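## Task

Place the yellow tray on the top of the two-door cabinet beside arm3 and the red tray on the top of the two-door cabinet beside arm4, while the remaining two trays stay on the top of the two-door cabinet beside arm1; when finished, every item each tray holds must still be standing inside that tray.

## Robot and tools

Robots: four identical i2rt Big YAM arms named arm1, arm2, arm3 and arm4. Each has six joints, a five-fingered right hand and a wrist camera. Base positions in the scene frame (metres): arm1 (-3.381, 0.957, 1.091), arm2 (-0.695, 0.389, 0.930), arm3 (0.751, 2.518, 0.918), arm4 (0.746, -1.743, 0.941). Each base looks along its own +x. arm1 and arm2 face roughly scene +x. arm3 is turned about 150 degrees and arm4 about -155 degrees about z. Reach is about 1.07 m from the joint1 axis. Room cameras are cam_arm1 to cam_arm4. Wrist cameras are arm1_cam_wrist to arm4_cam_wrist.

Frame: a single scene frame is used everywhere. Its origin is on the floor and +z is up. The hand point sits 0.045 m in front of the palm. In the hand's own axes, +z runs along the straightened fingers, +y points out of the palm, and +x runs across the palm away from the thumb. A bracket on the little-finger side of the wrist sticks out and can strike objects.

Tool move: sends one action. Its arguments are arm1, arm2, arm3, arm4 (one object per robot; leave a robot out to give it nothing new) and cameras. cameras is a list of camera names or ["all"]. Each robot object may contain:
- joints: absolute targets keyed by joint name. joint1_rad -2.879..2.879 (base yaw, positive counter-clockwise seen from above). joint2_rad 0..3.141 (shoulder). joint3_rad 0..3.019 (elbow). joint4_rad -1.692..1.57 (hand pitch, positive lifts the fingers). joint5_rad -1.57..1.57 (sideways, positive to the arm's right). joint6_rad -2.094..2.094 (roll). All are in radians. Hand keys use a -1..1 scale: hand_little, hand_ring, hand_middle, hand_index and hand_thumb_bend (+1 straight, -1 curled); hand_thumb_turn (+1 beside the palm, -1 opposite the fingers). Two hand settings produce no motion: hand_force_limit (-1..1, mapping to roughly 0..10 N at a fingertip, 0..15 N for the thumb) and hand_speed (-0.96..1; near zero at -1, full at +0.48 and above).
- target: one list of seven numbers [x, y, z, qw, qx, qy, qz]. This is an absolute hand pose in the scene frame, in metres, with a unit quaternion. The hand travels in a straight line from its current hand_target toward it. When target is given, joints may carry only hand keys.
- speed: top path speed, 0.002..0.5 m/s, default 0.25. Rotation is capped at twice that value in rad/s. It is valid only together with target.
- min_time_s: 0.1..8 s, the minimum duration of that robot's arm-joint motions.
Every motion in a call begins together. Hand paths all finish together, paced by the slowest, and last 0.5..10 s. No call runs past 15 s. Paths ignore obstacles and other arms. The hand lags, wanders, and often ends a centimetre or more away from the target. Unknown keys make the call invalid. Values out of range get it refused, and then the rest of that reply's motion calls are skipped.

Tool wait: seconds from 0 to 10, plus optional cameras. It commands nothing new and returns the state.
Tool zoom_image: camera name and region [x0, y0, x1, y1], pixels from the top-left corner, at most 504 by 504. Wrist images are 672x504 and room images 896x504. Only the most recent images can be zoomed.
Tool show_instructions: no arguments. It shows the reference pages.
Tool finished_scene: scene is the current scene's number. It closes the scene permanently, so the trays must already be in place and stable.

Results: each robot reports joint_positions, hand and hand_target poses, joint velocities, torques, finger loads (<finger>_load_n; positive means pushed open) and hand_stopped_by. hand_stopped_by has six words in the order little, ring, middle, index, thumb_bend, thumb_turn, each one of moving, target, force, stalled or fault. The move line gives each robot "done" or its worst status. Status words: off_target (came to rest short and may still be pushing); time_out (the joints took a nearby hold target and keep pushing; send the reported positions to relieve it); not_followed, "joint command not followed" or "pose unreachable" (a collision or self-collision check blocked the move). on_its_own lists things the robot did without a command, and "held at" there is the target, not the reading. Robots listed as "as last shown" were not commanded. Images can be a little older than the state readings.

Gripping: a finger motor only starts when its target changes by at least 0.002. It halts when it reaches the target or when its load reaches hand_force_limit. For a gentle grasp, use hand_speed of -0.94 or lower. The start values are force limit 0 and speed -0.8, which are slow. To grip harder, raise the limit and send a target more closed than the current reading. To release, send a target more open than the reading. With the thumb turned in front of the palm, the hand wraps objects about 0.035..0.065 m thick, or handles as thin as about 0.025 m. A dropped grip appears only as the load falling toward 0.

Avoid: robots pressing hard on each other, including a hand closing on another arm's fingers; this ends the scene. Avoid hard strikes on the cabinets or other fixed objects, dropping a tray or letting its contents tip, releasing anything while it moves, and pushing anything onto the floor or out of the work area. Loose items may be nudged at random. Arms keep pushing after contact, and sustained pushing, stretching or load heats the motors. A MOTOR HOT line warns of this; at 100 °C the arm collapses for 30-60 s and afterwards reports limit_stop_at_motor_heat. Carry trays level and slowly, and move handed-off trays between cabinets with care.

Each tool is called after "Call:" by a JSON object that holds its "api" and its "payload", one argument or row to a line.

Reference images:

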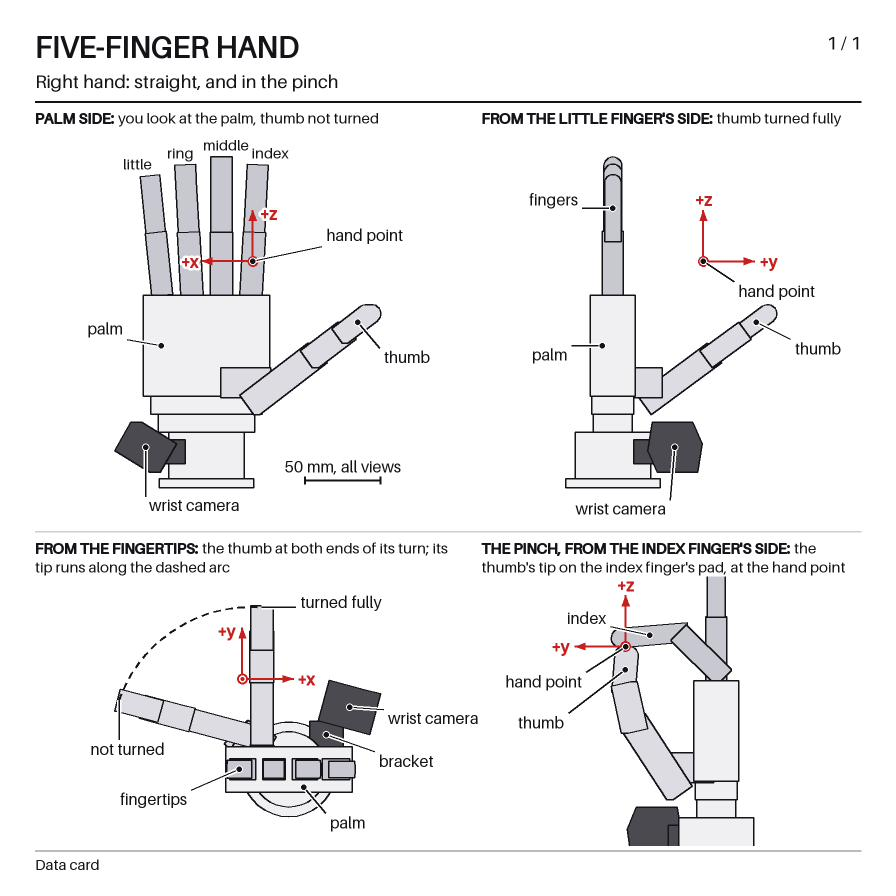

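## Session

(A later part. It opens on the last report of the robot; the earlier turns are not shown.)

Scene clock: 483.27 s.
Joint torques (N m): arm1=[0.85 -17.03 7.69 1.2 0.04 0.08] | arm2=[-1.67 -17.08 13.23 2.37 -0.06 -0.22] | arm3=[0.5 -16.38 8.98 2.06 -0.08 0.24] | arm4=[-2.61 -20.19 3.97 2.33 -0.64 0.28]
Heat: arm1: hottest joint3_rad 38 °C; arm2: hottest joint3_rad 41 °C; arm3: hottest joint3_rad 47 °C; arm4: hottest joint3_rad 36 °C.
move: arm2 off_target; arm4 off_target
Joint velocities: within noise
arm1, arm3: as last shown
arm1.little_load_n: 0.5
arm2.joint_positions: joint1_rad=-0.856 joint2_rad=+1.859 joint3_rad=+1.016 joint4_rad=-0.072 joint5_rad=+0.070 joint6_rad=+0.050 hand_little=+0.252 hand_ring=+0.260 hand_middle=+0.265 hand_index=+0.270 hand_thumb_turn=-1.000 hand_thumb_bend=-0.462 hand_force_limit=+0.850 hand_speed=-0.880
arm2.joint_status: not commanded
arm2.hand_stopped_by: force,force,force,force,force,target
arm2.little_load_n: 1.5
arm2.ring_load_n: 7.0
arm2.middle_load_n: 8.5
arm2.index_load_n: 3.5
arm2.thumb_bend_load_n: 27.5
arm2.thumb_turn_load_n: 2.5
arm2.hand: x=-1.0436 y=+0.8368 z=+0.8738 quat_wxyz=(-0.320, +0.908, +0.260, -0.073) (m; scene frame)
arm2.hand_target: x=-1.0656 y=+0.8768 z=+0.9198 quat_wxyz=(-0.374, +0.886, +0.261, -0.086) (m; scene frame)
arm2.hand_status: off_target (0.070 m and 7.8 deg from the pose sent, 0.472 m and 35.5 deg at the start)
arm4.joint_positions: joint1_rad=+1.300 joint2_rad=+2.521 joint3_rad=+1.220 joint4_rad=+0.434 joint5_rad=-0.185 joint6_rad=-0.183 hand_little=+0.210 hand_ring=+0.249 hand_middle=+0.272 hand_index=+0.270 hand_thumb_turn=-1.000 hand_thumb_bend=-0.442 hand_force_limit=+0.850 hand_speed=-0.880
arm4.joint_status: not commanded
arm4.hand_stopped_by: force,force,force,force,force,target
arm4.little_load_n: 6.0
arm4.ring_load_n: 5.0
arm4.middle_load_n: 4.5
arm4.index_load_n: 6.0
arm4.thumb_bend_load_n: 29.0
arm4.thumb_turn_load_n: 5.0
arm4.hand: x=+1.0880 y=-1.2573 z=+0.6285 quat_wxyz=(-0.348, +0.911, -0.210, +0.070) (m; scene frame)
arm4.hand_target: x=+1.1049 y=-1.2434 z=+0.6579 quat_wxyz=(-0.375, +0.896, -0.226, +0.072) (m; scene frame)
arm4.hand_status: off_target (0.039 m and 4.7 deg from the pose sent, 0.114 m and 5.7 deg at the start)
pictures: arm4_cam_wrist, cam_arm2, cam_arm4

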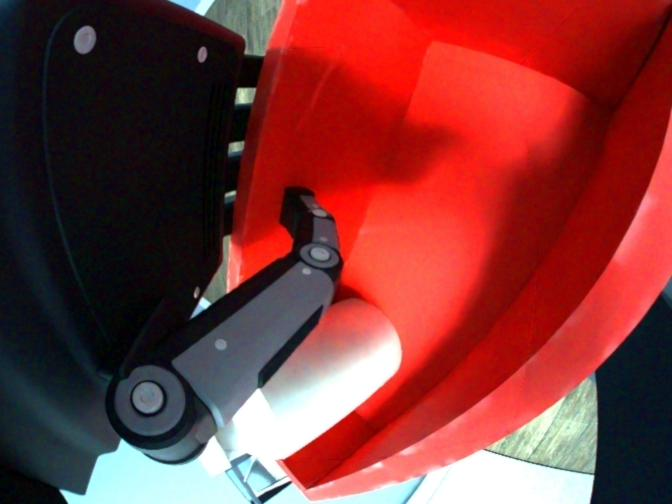

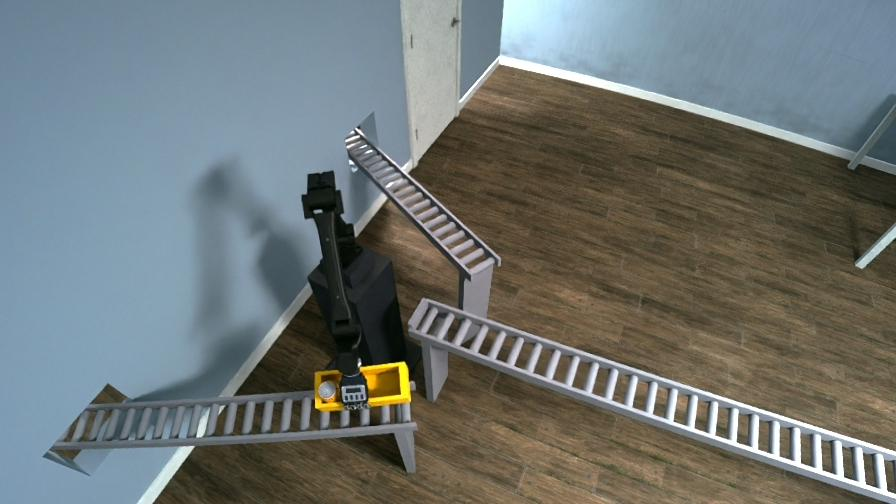

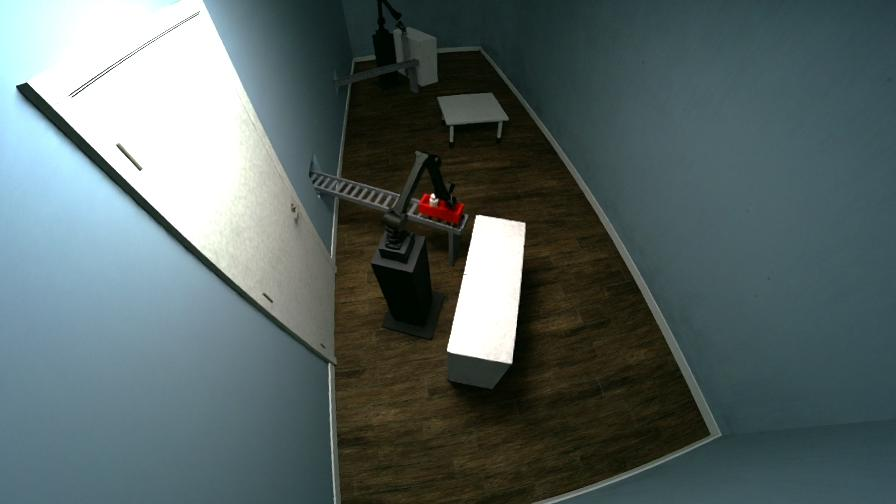

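Call:
{"api": "move", "payload": {
  "arm2": {"target": [-1.068, 0.893, 0.80, 0.3827, -0.8831, -0.2597, 0.0829], "speed": 0.1},
  "arm4": {"target": [1.100, -1.255, 0.985, 0.3918, -0.8868, 0.2389, -0.0564], "speed": 0.14},
  "cameras": ["cam_arm2", "cam_arm4"]
}}

Call:
{"api": "zoom_image", "payload": {
  "camera": "cam_arm2",
  "region": [300, 345, 430, 475]
}}

Call:
{"api": "zoom_image", "payload": {
  "camera": "cam_arm4",
  "region": [380, 130, 490, 240]
}}

Scene clock: 491.03 s.
Joint torques (N m): arm1=[0.79 -16.97 7.69 1.2 0.04 0.07] | arm2=[-2.55 -18.43 10.1 2.86 0.38 -0.24] | arm3=[0.5 -16.38 8.96 2.06 -0.08 0.24] | arm4=[-2.26 -16.91 11.64 1.46 -0.71 0.36]
Heat: arm1: hottest joint3_rad 38 °C; arm2: hottest joint3_rad 43 °C; arm3: hottest joint3_rad 47 °C; arm4: hottest joint3_rad 35 °C.
move: arm2 off_target; arm4 off_target
Joint velocities: within noise
arm1, arm3: as last shown
arm1.little_load_n: 0.0
arm2.joint_positions: joint1_rad=-0.856 joint2_rad=+2.122 joint3_rad=+1.025 joint4_rad=+0.197 joint5_rad=+0.065 joint6_rad=+0.042 hand_little=+0.252 hand_ring=+0.260 hand_middle=+0.265 hand_index=+0.270 hand_thumb_turn=-1.000 hand_thumb_bend=-0.462 hand_force_limit=+0.850 hand_speed=-0.880
arm2.joint_status: not commanded
arm2.hand_stopped_by: force,force,force,force,force,target
arm2.little_load_n: 1.5
arm2.ring_load_n: 6.5
arm2.middle_load_n: 9.0
arm2.index_load_n: 3.5
arm2.thumb_bend_load_n: 28.0
arm2.thumb_turn_load_n: 3.0
arm2.hand: x=-1.0476 y=+0.8435 z=+0.7637 quat_wxyz=(-0.326, +0.905, +0.263, -0.076) (m; scene frame)
arm2.hand_target: x=-1.0661 y=+0.8891 z=+0.8022 quat_wxyz=(-0.382, +0.883, +0.260, -0.083) (m; scene frame)
arm2.hand_status: off_target (0.065 m and 7.0 deg from the pose sent, 0.096 m and 7.8 deg at the start)
arm4.joint_positions: joint1_rad=+1.275 joint2_rad=+1.790 joint3_rad=+1.079 joint4_rad=-0.152 joint5_rad=-0.230 joint6_rad=-0.167 hand_little=+0.210 hand_ring=+0.249 hand_middle=+0.272 hand_index=+0.270 hand_thumb_turn=-1.000 hand_thumb_bend=-0.442 hand_force_limit=+0.850 hand_speed=-0.880
arm4.joint_status: not commanded
arm4.hand_stopped_by: force,force,force,force,force,target
arm4.little_load_n: 6.0
arm4.ring_load_n: 4.5
arm4.middle_load_n: 4.5
arm4.index_load_n: 5.5
arm4.thumb_bend_load_n: 28.5
arm4.thumb_turn_load_n: 5.0
arm4.hand: x=+1.0841 y=-1.2691 z=+0.9406 quat_wxyz=(-0.358, +0.906, -0.220, +0.053) (m; scene frame)
arm4.hand_target: x=+1.1023 y=-1.2533 z=+0.9828 quat_wxyz=(-0.392, +0.887, -0.238, +0.057) (m; scene frame)
arm4.hand_status: off_target (0.049 m and 5.0 deg from the pose sent, 0.357 m and 6.8 deg at the start)
pictures: cam_arm2, cam_arm4

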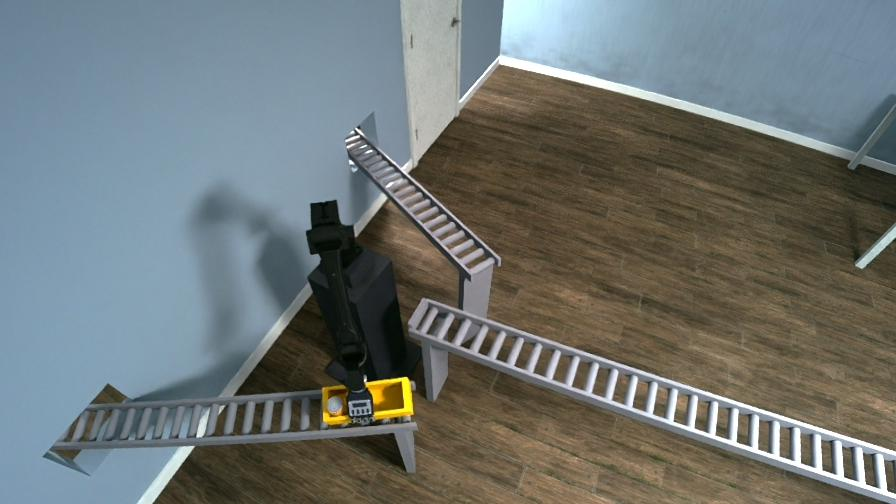

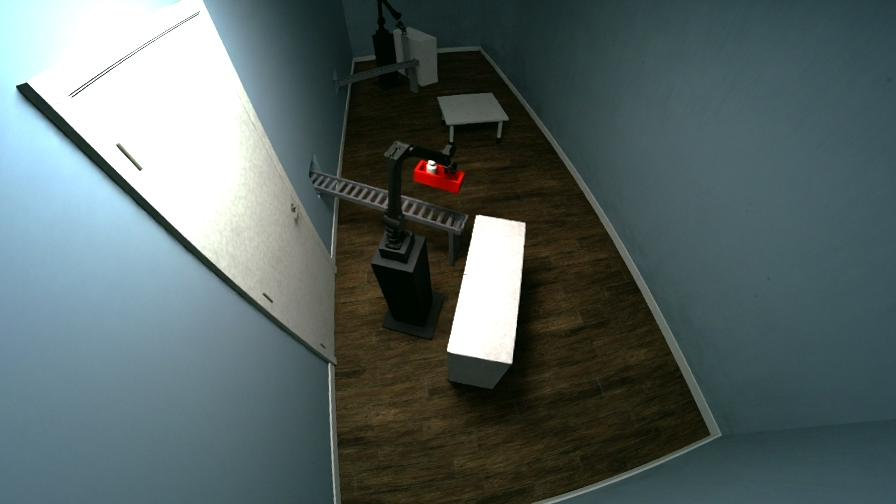

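Scaled by 3.877 from the camera's 896x504 image, which has a finer 1280x720 frame.

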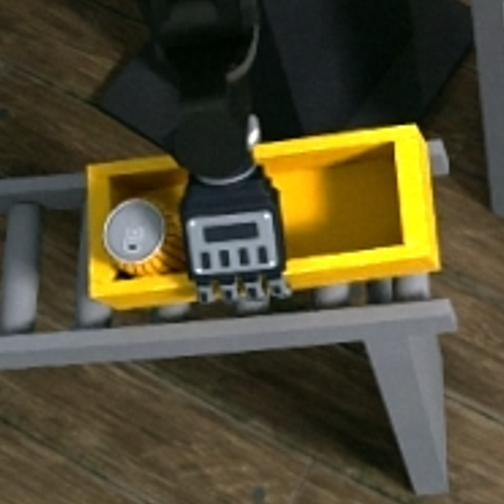

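Scaled by 4.582 from the camera's 896x504 image, which has a finer 1280x720 frame.

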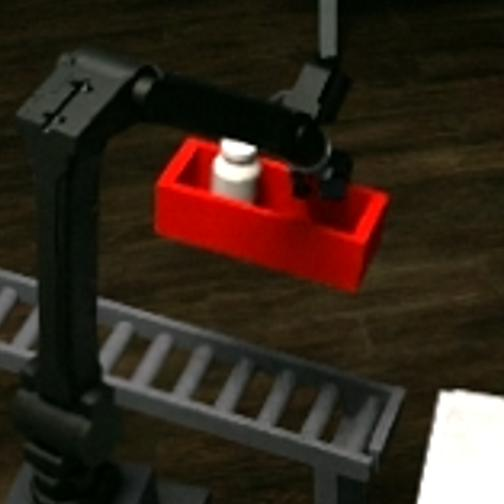

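Call:
{"api": "move", "payload": {
  "arm2": {"target": [-1.074, 0.905, 0.772, 0.3827, -0.8831, -0.2597, 0.0829], "speed": 0.07},
  "arm4": {"joints": {"joint1_rad": -0.05, "joint5_rad": 0.0, "joint6_rad": 0.07}, "min_time_s": 4.5},
  "cameras": ["cam_arm2", "cam_arm4"]
}}

Call:
{"api": "zoom_image", "payload": {
  "camera": "cam_arm2",
  "region": [300, 345, 430, 475]
}}

Call:
{"api": "zoom_image", "payload": {
  "camera": "cam_arm4",
  "region": [420, 170, 560, 310]
}}

Scene clock: 503.73 s.
Joint torques (N m): arm1=[0.79 -16.91 7.71 1.22 0.05 0.07] | arm2=[-2.32 -18.55 10.04 3.03 0.3 -0.21] | arm3=[0.5 -16.32 8.98 2.06 -0.08 0.24] | arm4=[-1.44 -16.97 11.67 1.42 -0.17 0.35]
Heat: arm1: hottest joint3_rad 38 °C; arm2: hottest joint3_rad 44 °C; arm3: hottest joint3_rad 47 °C; arm4: hottest joint3_rad 36 °C.
move: arm2 moving; arm4 time_out
Joint velocities: within noise
arm1, arm3: as last shown
arm2.joint_positions: joint1_rad=-0.861 joint2_rad=+2.202 joint3_rad=+1.077 joint4_rad=+0.226 joint5_rad=+0.067 joint6_rad=+0.039 hand_little=+0.252 hand_ring=+0.260 hand_middle=+0.265 hand_index=+0.270 hand_thumb_turn=-1.000 hand_thumb_bend=-0.462 hand_force_limit=+0.850 hand_speed=-0.880
arm2.joint_status: not commanded
arm2.hand_stopped_by: force,force,force,force,force,target
arm2.little_load_n: 0.0
arm2.ring_load_n: 5.0
arm2.middle_load_n: 7.5
arm2.index_load_n: 3.5
arm2.thumb_bend_load_n: 28.5
arm2.thumb_turn_load_n: 3.5
arm2.hand: x=-1.0526 y=+0.8562 z=+0.7379 quat_wxyz=(-0.327, +0.905, +0.262, -0.074) (m; scene frame)
arm2.hand_target: x=-1.0724 y=+0.9024 z=+0.7740 quat_wxyz=(-0.383, +0.883, +0.260, -0.081) (m; scene frame)
arm2.hand_status: moving (0.063 m and 6.9 deg from the pose sent, 0.067 m and 7.0 deg at the start)
arm4.joint_positions: joint1_rad=-0.064 joint2_rad=+1.790 joint3_rad=+1.079 joint4_rad=-0.152 joint5_rad=+0.004 joint6_rad=+0.023 hand_little=+0.210 hand_ring=+0.249 hand_middle=+0.272 hand_index=+0.270 hand_thumb_turn=-1.000 hand_thumb_bend=-0.442 hand_force_limit=+0.850 hand_speed=-0.880
arm4.joint_status: joint6_rad time_out (moved +0.190 of +0.237); the others done
arm4.hand_stopped_by: force,force,force,force,force,target
arm4.little_load_n: 6.0
arm4.ring_load_n: 5.0
arm4.middle_load_n: 4.5
arm4.index_load_n: 6.0
arm4.thumb_bend_load_n: 28.5
arm4.thumb_turn_load_n: 5.0
arm4.on_its_own: joint6_rad reads +0.023 and still pushes toward +0.070 since a time_out
arm4.hand: x=+1.2784 y=-1.9971 z=+0.9353 quat_wxyz=(-0.181, +0.469, -0.812, +0.296) (m; scene frame)
arm4.hand_target: x=+1.3018 y=-2.0061 z=+0.9775 quat_wxyz=(-0.208, +0.444, -0.811, +0.320) (m; scene frame)
arm4.hand_status: not commanded
pictures: cam_arm2, cam_arm4

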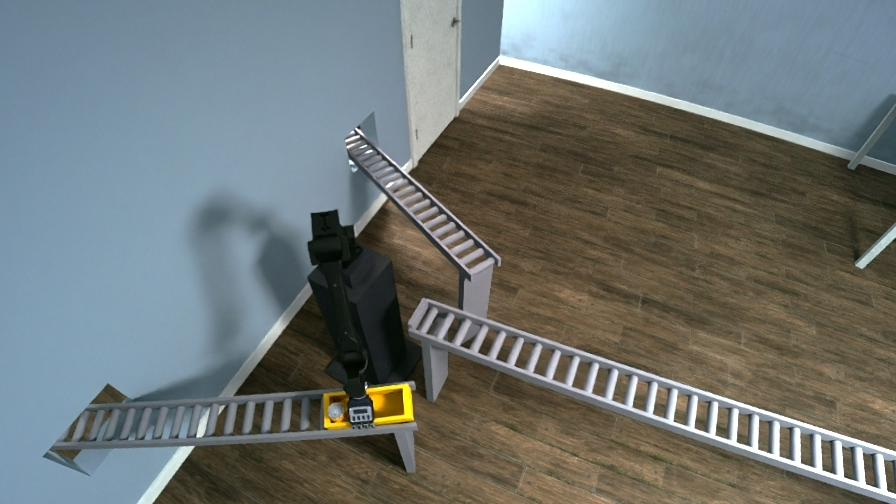

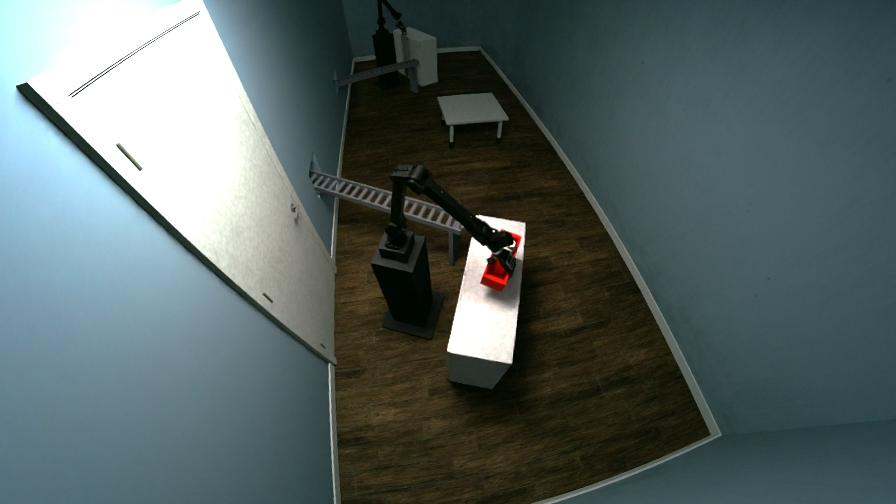

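Scaled by 3.877 from the camera's 896x504 image, which has a finer 1280x720 frame.

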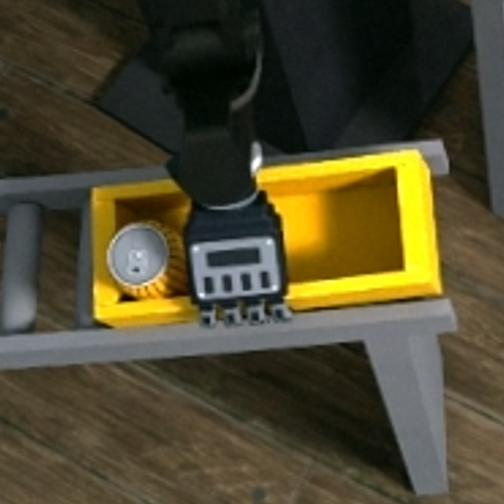

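Scaled by 3.600 from the camera's 896x504 image, which has a finer 1280x720 frame.

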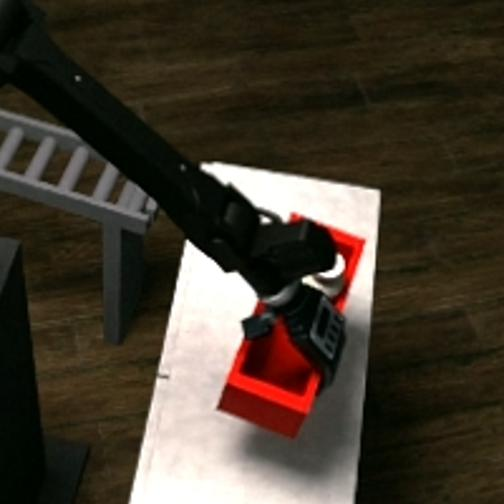

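Call:
{"api": "move", "payload": {
  "arm2": {"target": [-1.074, 0.905, 0.748, 0.3827, -0.8831, -0.2597, 0.0829], "speed": 0.05},
  "arm4": {"target": [1.297, -2.005, 0.86, 0.2356, -0.4589, 0.797, -0.3139], "speed": 0.09},
  "cameras": ["cam_arm2", "cam_arm4"]
}}

Call:
{"api": "zoom_image", "payload": {
  "camera": "cam_arm2",
  "region": [300, 345, 430, 475]
}}

Call:
{"api": "zoom_image", "payload": {
  "camera": "cam_arm4",
  "region": [420, 190, 560, 330]
}}

Scene clock: 512.53 s.
Joint torques (N m): arm1=[0.85 -17.03 7.68 1.2 0.05 0.08] | arm2=[-2.43 -14.15 10.93 3.52 0.1 -0.28] | arm3=[0.5 -16.32 8.95 2.03 -0.08 0.24] | arm4=[-2.73 -14.92 6.99 3.69 -0.52 0.05]
Heat: arm1: hottest joint3_rad 38 °C; arm2: hottest joint3_rad 45 °C; arm3: hottest joint3_rad 47 °C; arm4: hottest joint3_rad 37 °C.
move: arm2 off_target; arm4 off_target
Joint velocities: within noise
arm1, arm3: as last shown
arm2.joint_positions: joint1_rad=-0.861 joint2_rad=+2.210 joint3_rad=+1.076 joint4_rad=+0.251 joint5_rad=+0.071 joint6_rad=+0.042 hand_little=+0.252 hand_ring=+0.259 hand_middle=+0.264 hand_index=+0.271 hand_thumb_turn=-1.000 hand_thumb_bend=-0.462 hand_force_limit=+0.850 hand_speed=-0.880
arm2.joint_status: not commanded
arm2.hand_stopped_by: force,force,force,force,force,target
arm2.little_load_n: 0.0
arm2.ring_load_n: 0.0
arm2.middle_load_n: 2.5
arm2.index_load_n: 5.0
arm2.thumb_bend_load_n: 29.0
arm2.thumb_turn_load_n: 5.0
arm2.hand: x=-1.0536 y=+0.8589 z=+0.7362 quat_wxyz=(-0.334, +0.903, +0.259, -0.075) (m; scene frame)
arm2.hand_target: x=-1.0717 y=+0.9013 z=+0.7504 quat_wxyz=(-0.382, +0.883, +0.259, -0.082) (m; scene frame)
arm2.hand_status: off_target (0.052 m and 6.0 deg from the pose sent, 0.054 m and 6.9 deg at the start)
arm4.joint_positions: joint1_rad=-0.064 joint2_rad=+1.977 joint3_rad=+1.028 joint4_rad=+0.125 joint5_rad=-0.070 joint6_rad=+0.023 hand_little=+0.210 hand_ring=+0.249 hand_middle=+0.272 hand_index=+0.270 hand_thumb_turn=-1.000 hand_thumb_bend=-0.442 hand_force_limit=+0.850 hand_speed=-0.880
arm4.joint_status: not commanded
arm4.hand_stopped_by: force,force,force,force,force,target
arm4.little_load_n: 6.0
arm4.ring_load_n: 5.0
arm4.middle_load_n: 4.5
arm4.index_load_n: 5.5
arm4.thumb_bend_load_n: 29.0
arm4.thumb_turn_load_n: 5.0
arm4.hand: x=+1.2892 y=-1.9865 z=+0.8478 quat_wxyz=(-0.220, +0.477, -0.799, +0.294) (m; scene frame)
arm4.hand_target: x=+1.2984 y=-1.9979 z=+0.8599 quat_wxyz=(-0.237, +0.463, -0.795, +0.312) (m; scene frame)
arm4.hand_status: off_target (0.024 m and 3.5 deg from the pose sent, 0.078 m and 6.9 deg at the start)
pictures: cam_arm2, cam_arm4

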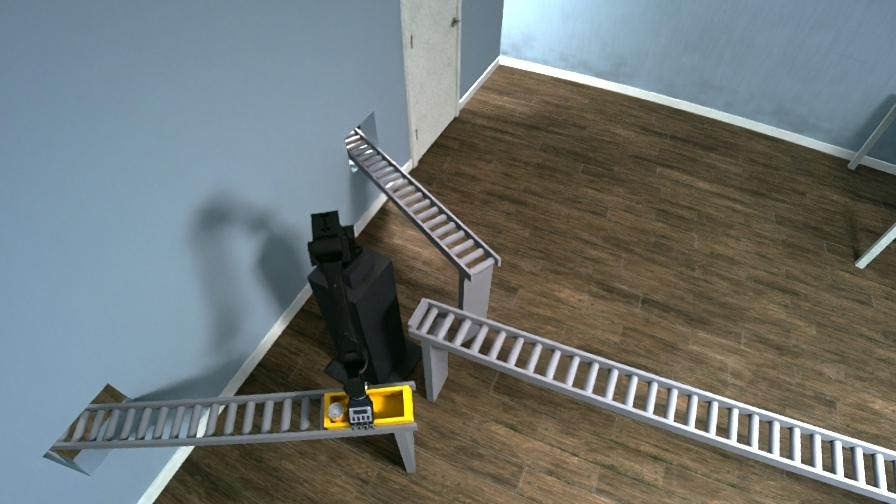

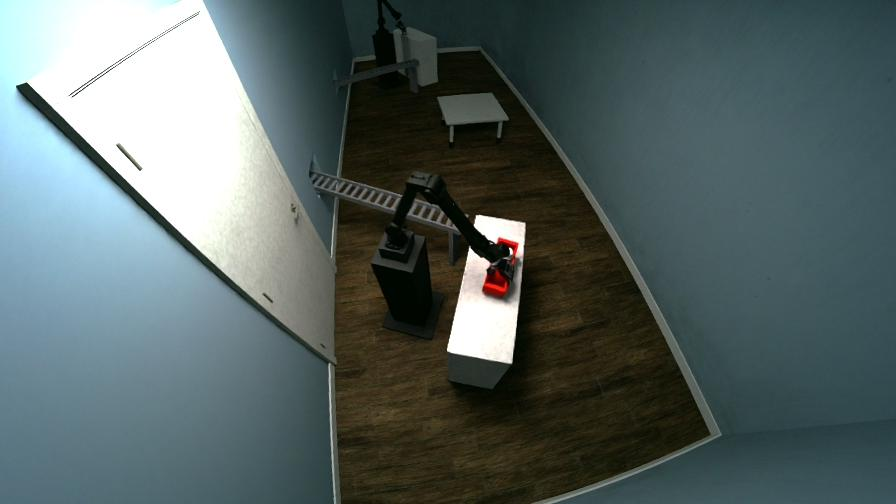

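Scaled by 3.877 from the camera's 896x504 image, which has a finer 1280x720 frame.

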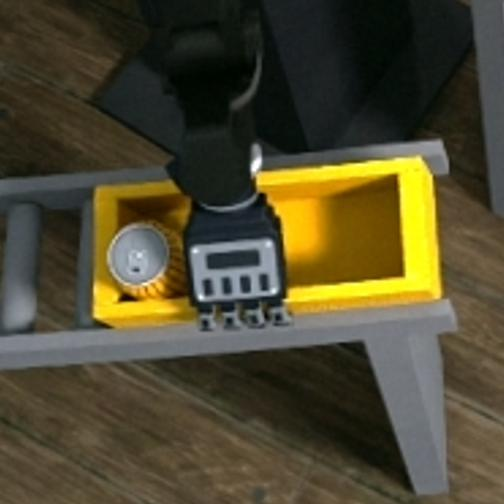

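Scaled by 3.600 from the camera's 896x504 image, which has a finer 1280x720 frame.

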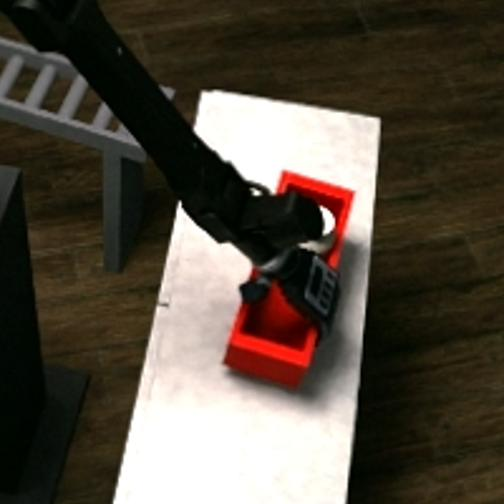

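Call:
{"api": "move", "payload": {
  "arm2": {"target": [-1.074, 0.905, 0.730, 0.3827, -0.8831, -0.2597, 0.0829], "speed": 0.04},
  "arm4": {"target": [1.289, -2.001, 0.825, 0.2356, -0.4589, 0.797, -0.3139], "speed": 0.06},
  "cameras": ["cam_arm2", "arm2_cam_wrist", "cam_arm4"]
}}

Call:
{"api": "zoom_image", "payload": {
  "camera": "cam_arm2",
  "region": [300, 345, 430, 475]
}}

Call:
{"api": "zoom_image", "payload": {
  "camera": "cam_arm4",
  "region": [420, 190, 560, 330]
}}

Scene clock: 517.37 s.
Joint torques (N m): arm1=[0.91 -16.97 7.69 1.2 0.05 0.08] | arm2=[-2.61 -12.81 11.81 3.74 0.06 -0.32] | arm3=[0.5 -16.32 8.96 2.04 -0.07 0.24] | arm4=[-2.43 -14.92 6.06 3.69 -0.47 0.02]
Heat: arm1: hottest joint3_rad 38 °C; arm2: hottest joint3_rad 46 °C; arm3: hottest joint3_rad 47 °C; arm4: hottest joint3_rad 37 °C.
move: arm2 off_target; arm4 off_target
Joint velocities: within noise
arm1.joint_positions: joint1_rad=+1.645 joint2_rad=+1.834 joint3_rad=+1.069 joint4_rad=+0.003 joint5_rad=+0.042 joint6_rad=+0.050 hand_little=+0.550 hand_ring=+0.550 hand_middle=+0.200 hand_index=+0.550 hand_thumb_turn=-1.000 hand_thumb_bend=-0.030 hand_force_limit=+1.000 hand_speed=-0.700
arm1.joint_status: not commanded
arm1.hand_stopped_by: target,target,target,target,target,target
arm1.little_load_n: 0.0
arm1.ring_load_n: 0.0
arm1.middle_load_n: 0.0
arm1.index_load_n: 0.0
arm1.thumb_bend_load_n: 0.0
arm1.thumb_turn_load_n: 0.0
arm1.hand: x=-3.3185 y=+0.3439 z=+1.0743 quat_wxyz=(+0.000, +0.002, +0.920, -0.392) (m; scene frame)
arm1.hand_target: x=-3.3145 y=+0.3425 z=+1.0787 quat_wxyz=(+0.002, +0.005, +0.921, -0.391) (m; scene frame)
arm1.hand_status: not commanded
arm2.joint_positions: joint1_rad=-0.861 joint2_rad=+2.221 joint3_rad=+1.077 joint4_rad=+0.286 joint5_rad=+0.074 joint6_rad=+0.042 hand_little=+0.252 hand_ring=+0.259 hand_middle=+0.263 hand_index=+0.271 hand_thumb_turn=-1.000 hand_thumb_bend=-0.461 hand_force_limit=+0.850 hand_speed=-0.880
arm2.joint_status: not commanded
arm2.hand_stopped_by: force,force,force,force,force,target
arm2.little_load_n: 0.0
arm2.ring_load_n: 0.0
arm2.middle_load_n: -0.5
arm2.index_load_n: 8.0
arm2.thumb_bend_load_n: 33.0
arm2.thumb_turn_load_n: 4.5
arm2.hand: x=-1.0567 y=+0.8642 z=+0.7351 quat_wxyz=(-0.346, +0.899, +0.257, -0.078) (m; scene frame)
arm2.hand_target: x=-1.0720 y=+0.9027 z=+0.7335 quat_wxyz=(-0.384, +0.883, +0.260, -0.082) (m; scene frame)
arm2.hand_status: off_target (0.045 m and 4.6 deg from the pose sent, 0.051 m and 6.0 deg at the start)
arm3: as last shown
arm3.middle_load_n: -0.5
arm4.joint_positions: joint1_rad=-0.076 joint2_rad=+2.037 joint3_rad=+1.010 joint4_rad=+0.219 joint5_rad=-0.073 joint6_rad=+0.021 hand_little=+0.210 hand_ring=+0.249 hand_middle=+0.272 hand_index=+0.270 hand_thumb_turn=-1.000 hand_thumb_bend=-0.441 hand_force_limit=+0.850 hand_speed=-0.880
arm4.joint_status: not commanded
arm4.hand_stopped_by: force,force,force,force,force,target
arm4.little_load_n: 5.0
arm4.ring_load_n: 3.5
arm4.middle_load_n: 3.5
arm4.index_load_n: 5.0
arm4.thumb_bend_load_n: 29.0
arm4.thumb_turn_load_n: 4.0
arm4.hand: x=+1.2842 y=-1.9913 z=+0.8202 quat_wxyz=(-0.223, +0.472, -0.798, +0.301) (m; scene frame)
arm4.hand_target: x=+1.2892 y=-2.0006 z=+0.8255 quat_wxyz=(-0.236, +0.459, -0.797, +0.314) (m; scene frame)
arm4.hand_status: off_target (0.012 m and 2.6 deg from the pose sent, 0.027 m and 3.5 deg at the start)
pictures: arm2_cam_wrist, cam_arm2, cam_arm4

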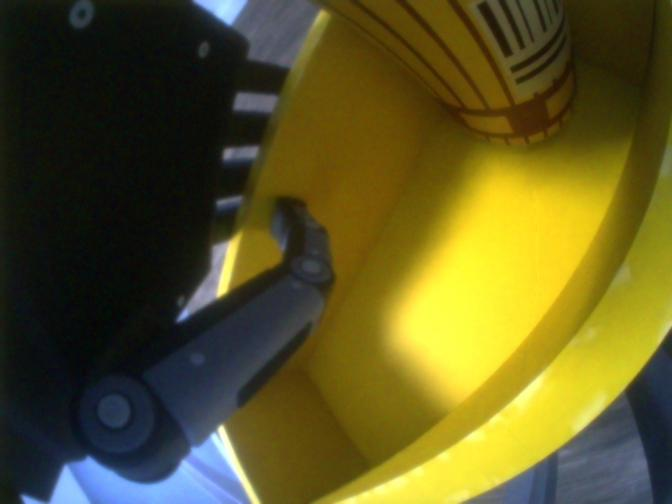

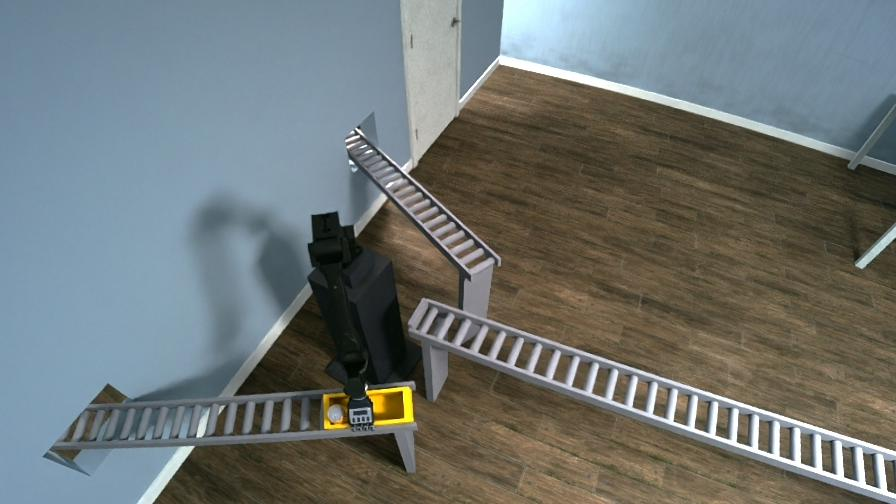

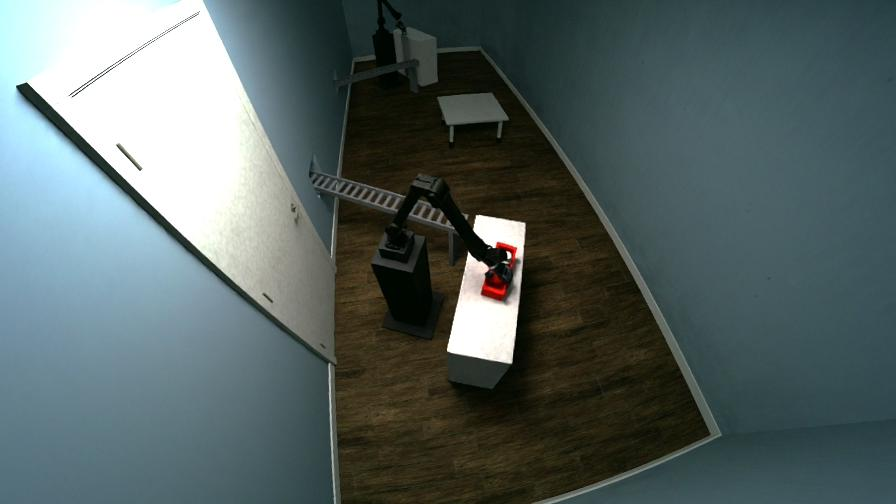

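Scaled by 3.877 from the camera's 896x504 image, which has a finer 1280x720 frame.

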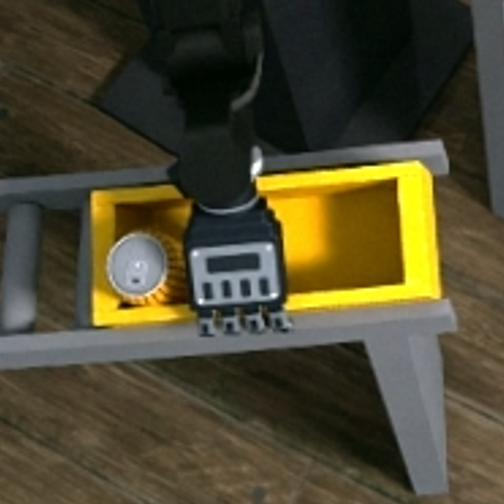

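Scaled by 3.600 from the camera's 896x504 image, which has a finer 1280x720 frame.

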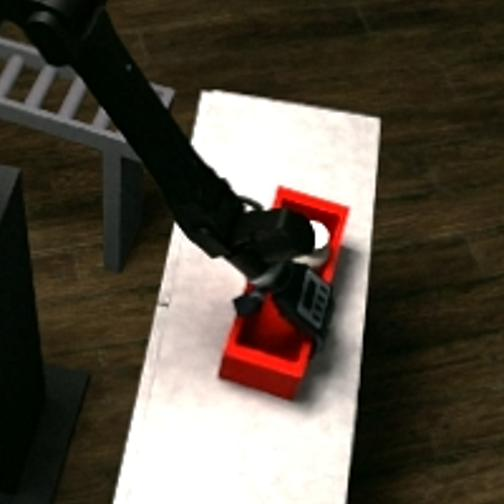

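Call:
{"api": "move", "payload": {
  "arm2": {"joints": {"hand_little": 0.5, "hand_ring": 0.5, "hand_middle": 0.5, "hand_index": 0.5, "hand_thumb_bend": 0.0, "hand_speed": -0.75}},
  "arm4": {"target": [1.289, -2.003, 0.805, 0.2356, -0.4589, 0.797, -0.3139], "speed": 0.05},
  "cameras": ["cam_arm2", "arm2_cam_wrist", "cam_arm4", "arm4_cam_wrist"]
}}

Call:
{"api": "zoom_image", "payload": {
  "camera": "cam_arm4",
  "region": [420, 190, 560, 330]
}}

Call:
{"api": "zoom_image", "payload": {
  "camera": "cam_arm2",
  "region": [300, 345, 430, 475]
}}

Scene clock: 522.83 s.
Joint torques (N m): arm1=[0.85 -17.03 7.68 1.18 0.04 0.08] | arm2=[-2.26 -15.62 7.77 2.28 0.05 0] | arm3=[0.5 -16.32 8.96 2.06 -0.08 0.24] | arm4=[-2.61 -13.57 6.56 3.29 -0.44 0.02]
Heat: arm1: hottest joint3_rad 38 °C; arm2: hottest joint3_rad 46 °C; arm3: hottest joint3_rad 47 °C; arm4: hottest joint3_rad 38 °C.
move: arm2 done; arm4 off_target
Joint velocities: within noise
arm1: as last shown
arm2.joint_positions: joint1_rad=-0.865 joint2_rad=+2.259 joint3_rad=+1.129 joint4_rad=+0.323 joint5_rad=+0.080 joint6_rad=+0.005 hand_little=+0.500 hand_ring=+0.500 hand_middle=+0.500 hand_index=+0.500 hand_thumb_turn=-1.000 hand_thumb_bend=+0.000 hand_force_limit=+0.850 hand_speed=-0.750
arm2.joint_status: all done
arm2.hand_stopped_by: target,target,target,target,target,target
arm2.little_load_n: 0.0
arm2.ring_load_n: 0.0
arm2.middle_load_n: 0.0
arm2.index_load_n: 0.0
arm2.thumb_bend_load_n: 0.5
arm2.thumb_turn_load_n: 0.0
arm2.hand: x=-1.0667 y=+0.8889 z=+0.7327 quat_wxyz=(-0.371, +0.886, +0.267, -0.076) (m; scene frame)
arm2.hand_target: x=-1.0686 y=+0.9048 z=+0.7326 quat_wxyz=(-0.385, +0.882, +0.262, -0.076) (m; scene frame)
arm2.hand_status: not commanded
arm3.joint_positions: joint1_rad=-1.563 joint2_rad=+1.698 joint3_rad=+1.128 joint4_rad=-0.244 joint5_rad=+0.016 joint6_rad=-0.011 hand_little=+0.550 hand_ring=+0.550 hand_middle=+0.550 hand_index=+0.550 hand_thumb_turn=-1.000 hand_thumb_bend=+0.250 hand_force_limit=+0.000 hand_speed=-0.500
arm3.joint_status: not commanded
arm3.hand_stopped_by: target,target,target,target,target,target
arm3.little_load_n: 0.0
arm3.ring_load_n: 0.0
arm3.middle_load_n: 0.0
arm3.index_load_n: 0.0
arm3.thumb_bend_load_n: 0.0
arm3.thumb_turn_load_n: -0.5
arm3.hand: x=+1.0681 y=+2.0091 z=+0.9706 quat_wxyz=(-0.092, +0.236, -0.900, +0.356) (m; scene frame)
arm3.hand_target: x=+1.0713 y=+2.0046 z=+0.9665 quat_wxyz=(-0.096, +0.230, -0.899, +0.361) (m; scene frame)
arm3.hand_status: not commanded
arm4.joint_positions: joint1_rad=-0.076 joint2_rad=+2.067 joint3_rad=+1.010 joint4_rad=+0.271 joint5_rad=-0.076 joint6_rad=+0.020 hand_little=+0.209 hand_ring=+0.248 hand_middle=+0.272 hand_index=+0.270 hand_thumb_turn=-1.000 hand_thumb_bend=-0.442 hand_force_limit=+0.850 hand_speed=-0.880
arm4.joint_status: not commanded
arm4.hand_stopped_by: force,force,force,force,force,target
arm4.little_load_n: 2.5
arm4.ring_load_n: 2.5
arm4.middle_load_n: 3.5
arm4.index_load_n: 7.0
arm4.thumb_bend_load_n: 26.5
arm4.thumb_turn_load_n: 3.5
arm4.hand: x=+1.2880 y=-1.9928 z=+0.8102 quat_wxyz=(-0.228, +0.471, -0.794, +0.309) (m; scene frame)
arm4.hand_target: x=+1.2897 y=-2.0012 z=+0.8055 quat_wxyz=(-0.236, +0.460, -0.796, +0.314) (m; scene frame)
arm4.hand_status: off_target (0.011 m and 1.8 deg from the pose sent, 0.020 m and 2.6 deg at the start)
pictures: arm2_cam_wrist, arm4_cam_wrist, cam_arm2, cam_arm4

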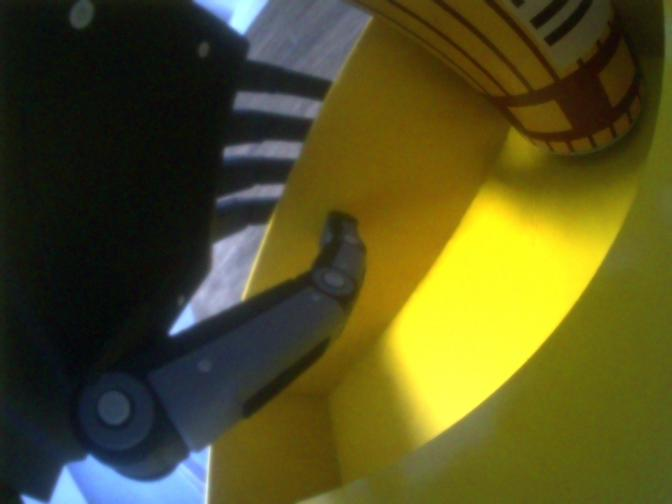

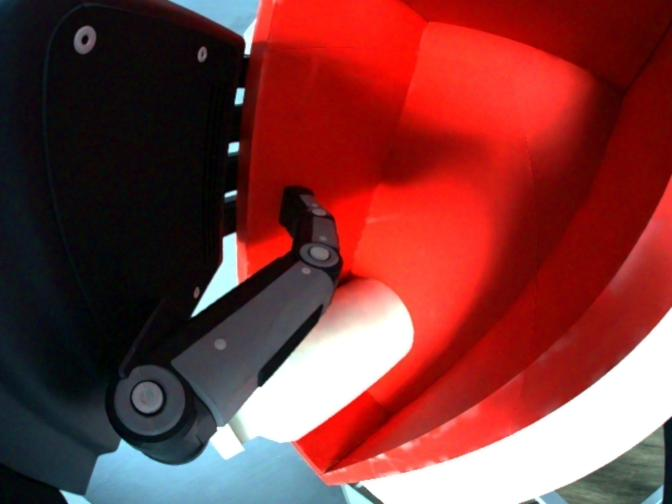

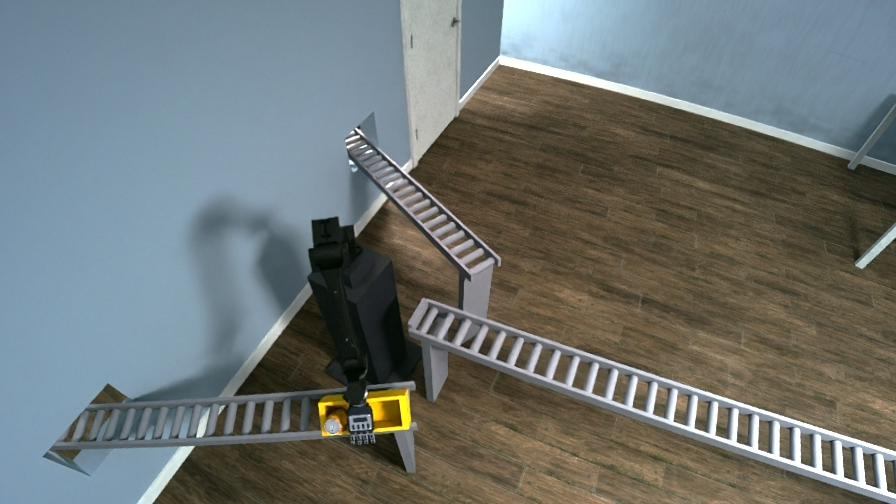

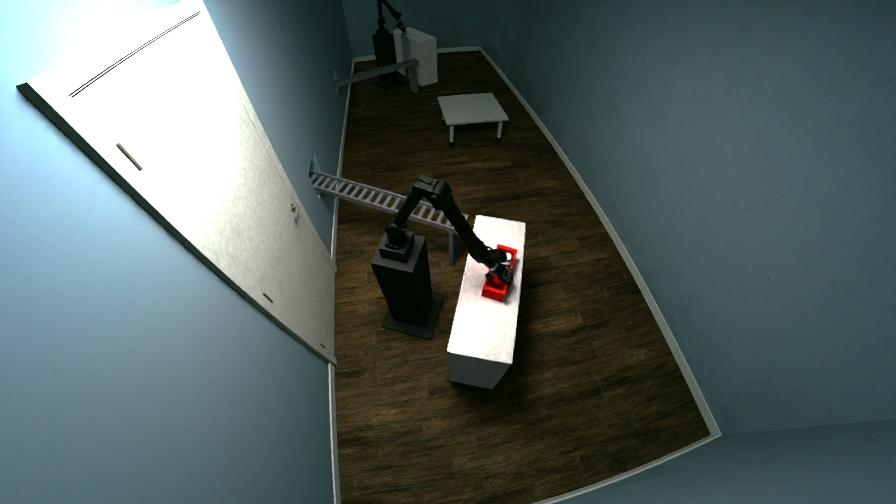

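Scaled by 3.600 from the camera's 896x504 image, which has a finer 1280x720 frame.

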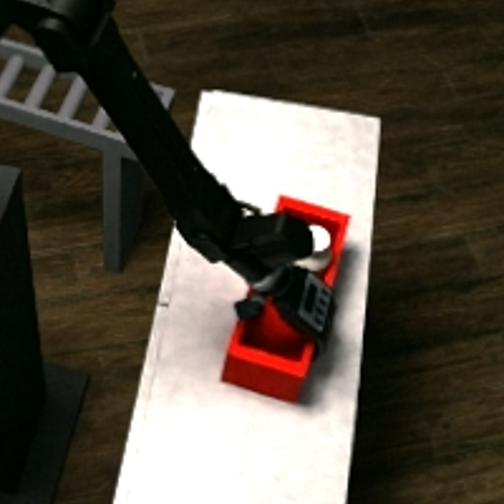

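Scaled by 3.877 from the camera's 896x504 image, which has a finer 1280x720 frame.

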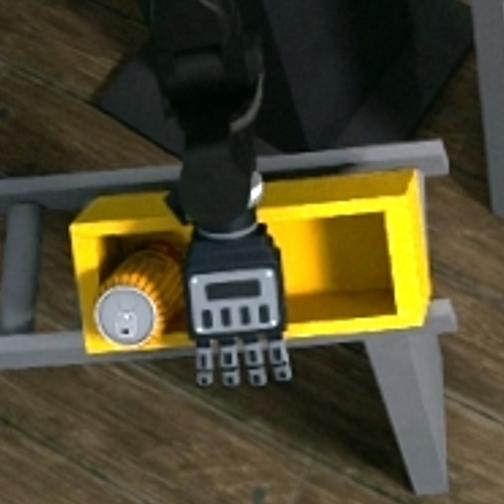

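Call:
{"api": "zoom_image", "payload": {
  "camera": "cam_arm2",
  "region": [312, 380, 422, 455]
}}

Call:
{"api": "zoom_image", "payload": {
  "camera": "arm2_cam_wrist",
  "region": [180, 0, 672, 504]
}}

Scaled by 4.582 from the camera's 896x504 image, which has a finer 1280x720 frame.

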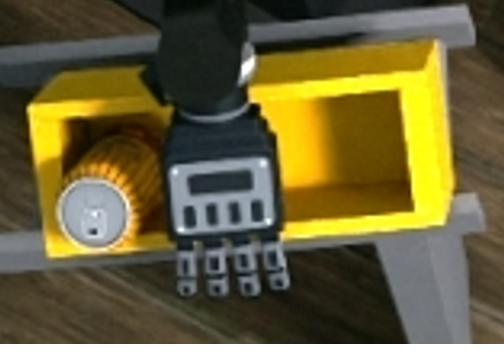

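Scaled by 1.000.

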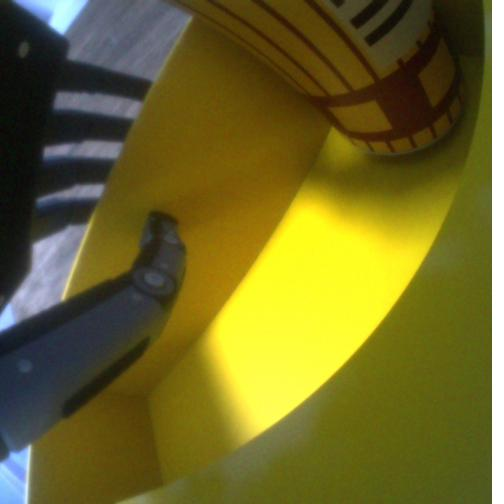

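Call:
{"api": "move", "payload": {
  "arm2": {"target": [-1.055, 0.878, 0.733, 0.3827, -0.8831, -0.2597, 0.0829], "speed": 0.03},
  "cameras": ["cam_arm2", "arm2_cam_wrist"]
}}

Call:
{"api": "zoom_image", "payload": {
  "camera": "cam_arm2",
  "region": [312, 380, 422, 455]
}}

Scene clock: 533.40 s.
Joint torques (N m): arm1=[0.91 -17.03 7.69 1.2 0.05 0.08] | arm2=[-2.26 -17.26 5.03 2.65 -0.22 0.07] | arm3=[0.56 -16.32 8.96 2.04 -0.08 0.24] | arm4=[-2.96 -13.57 6.42 3.37 -0.43 0]
Heat: arm1: hottest joint3_rad 38 °C; arm2: hottest joint3_rad 45 °C; arm3: hottest joint3_rad 47 °C; arm4: hottest joint3_rad 38 °C.
move: arm2 off_target
Joint velocities: within noise
arm1, arm3, arm4: as last shown
arm2.joint_positions: joint1_rad=-0.867 joint2_rad=+2.257 joint3_rad=+1.057 joint4_rad=+0.375 joint5_rad=+0.082 joint6_rad=+0.005 hand_little=+0.500 hand_ring=+0.500 hand_middle=+0.500 hand_index=+0.500 hand_thumb_turn=-1.000 hand_thumb_bend=+0.001 hand_force_limit=+0.850 hand_speed=-0.750
arm2.joint_status: not commanded
arm2.hand_stopped_by: target,target,target,target,target,target
arm2.little_load_n: 0.0
arm2.ring_load_n: 0.0
arm2.middle_load_n: 0.0
arm2.index_load_n: 0.0
arm2.thumb_bend_load_n: 1.0
arm2.thumb_turn_load_n: 0.0
arm2.hand: x=-1.0485 y=+0.8657 z=+0.7197 quat_wxyz=(-0.363, +0.890, +0.267, -0.072) (m; scene frame)
arm2.hand_target: x=-1.0531 y=+0.8783 z=+0.7329 quat_wxyz=(-0.382, +0.883, +0.259, -0.080) (m; scene frame)
arm2.hand_status: off_target (0.019 m and 2.8 deg from the pose sent, 0.016 m and 1.8 deg at the start)
arm3.thumb_turn_load_n: 0.0
arm4.ring_load_n: 3.0
arm4.thumb_turn_load_n: 4.0
pictures: arm2_cam_wrist, cam_arm2

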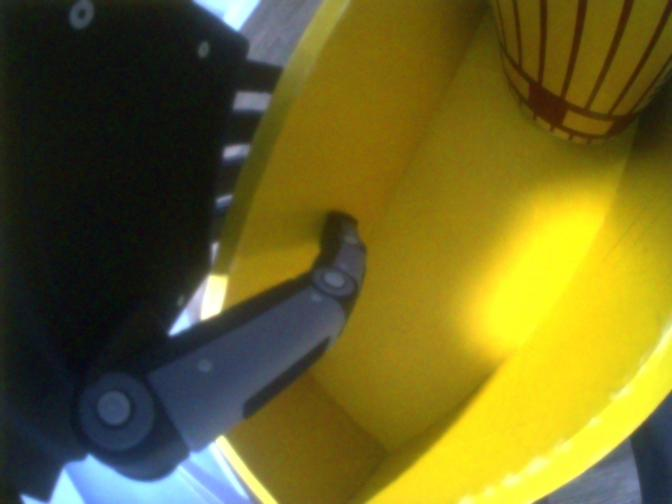

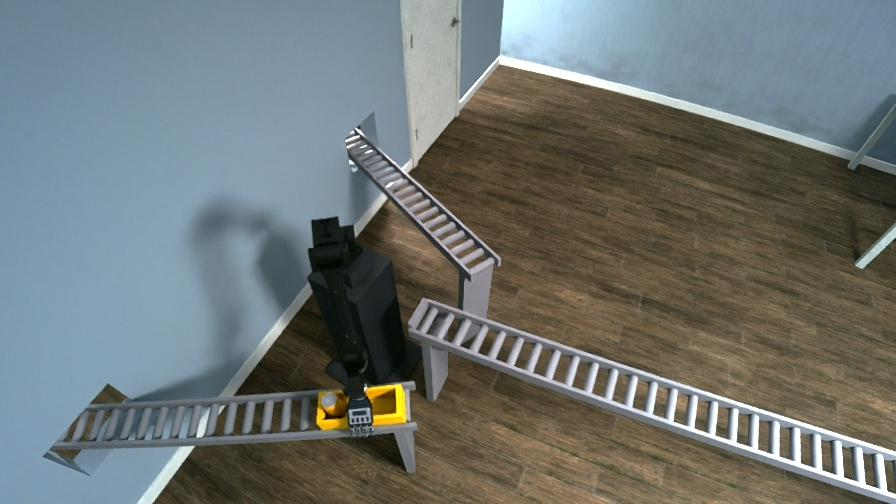

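Scaled by 4.582 from the camera's 896x504 image, which has a finer 1280x720 frame.

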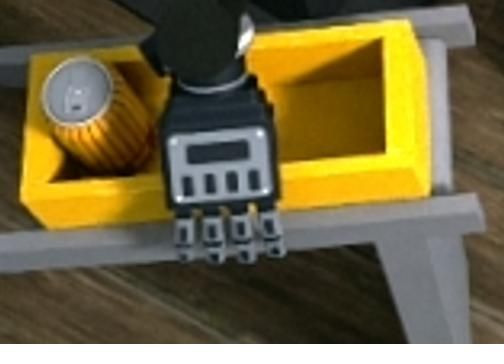

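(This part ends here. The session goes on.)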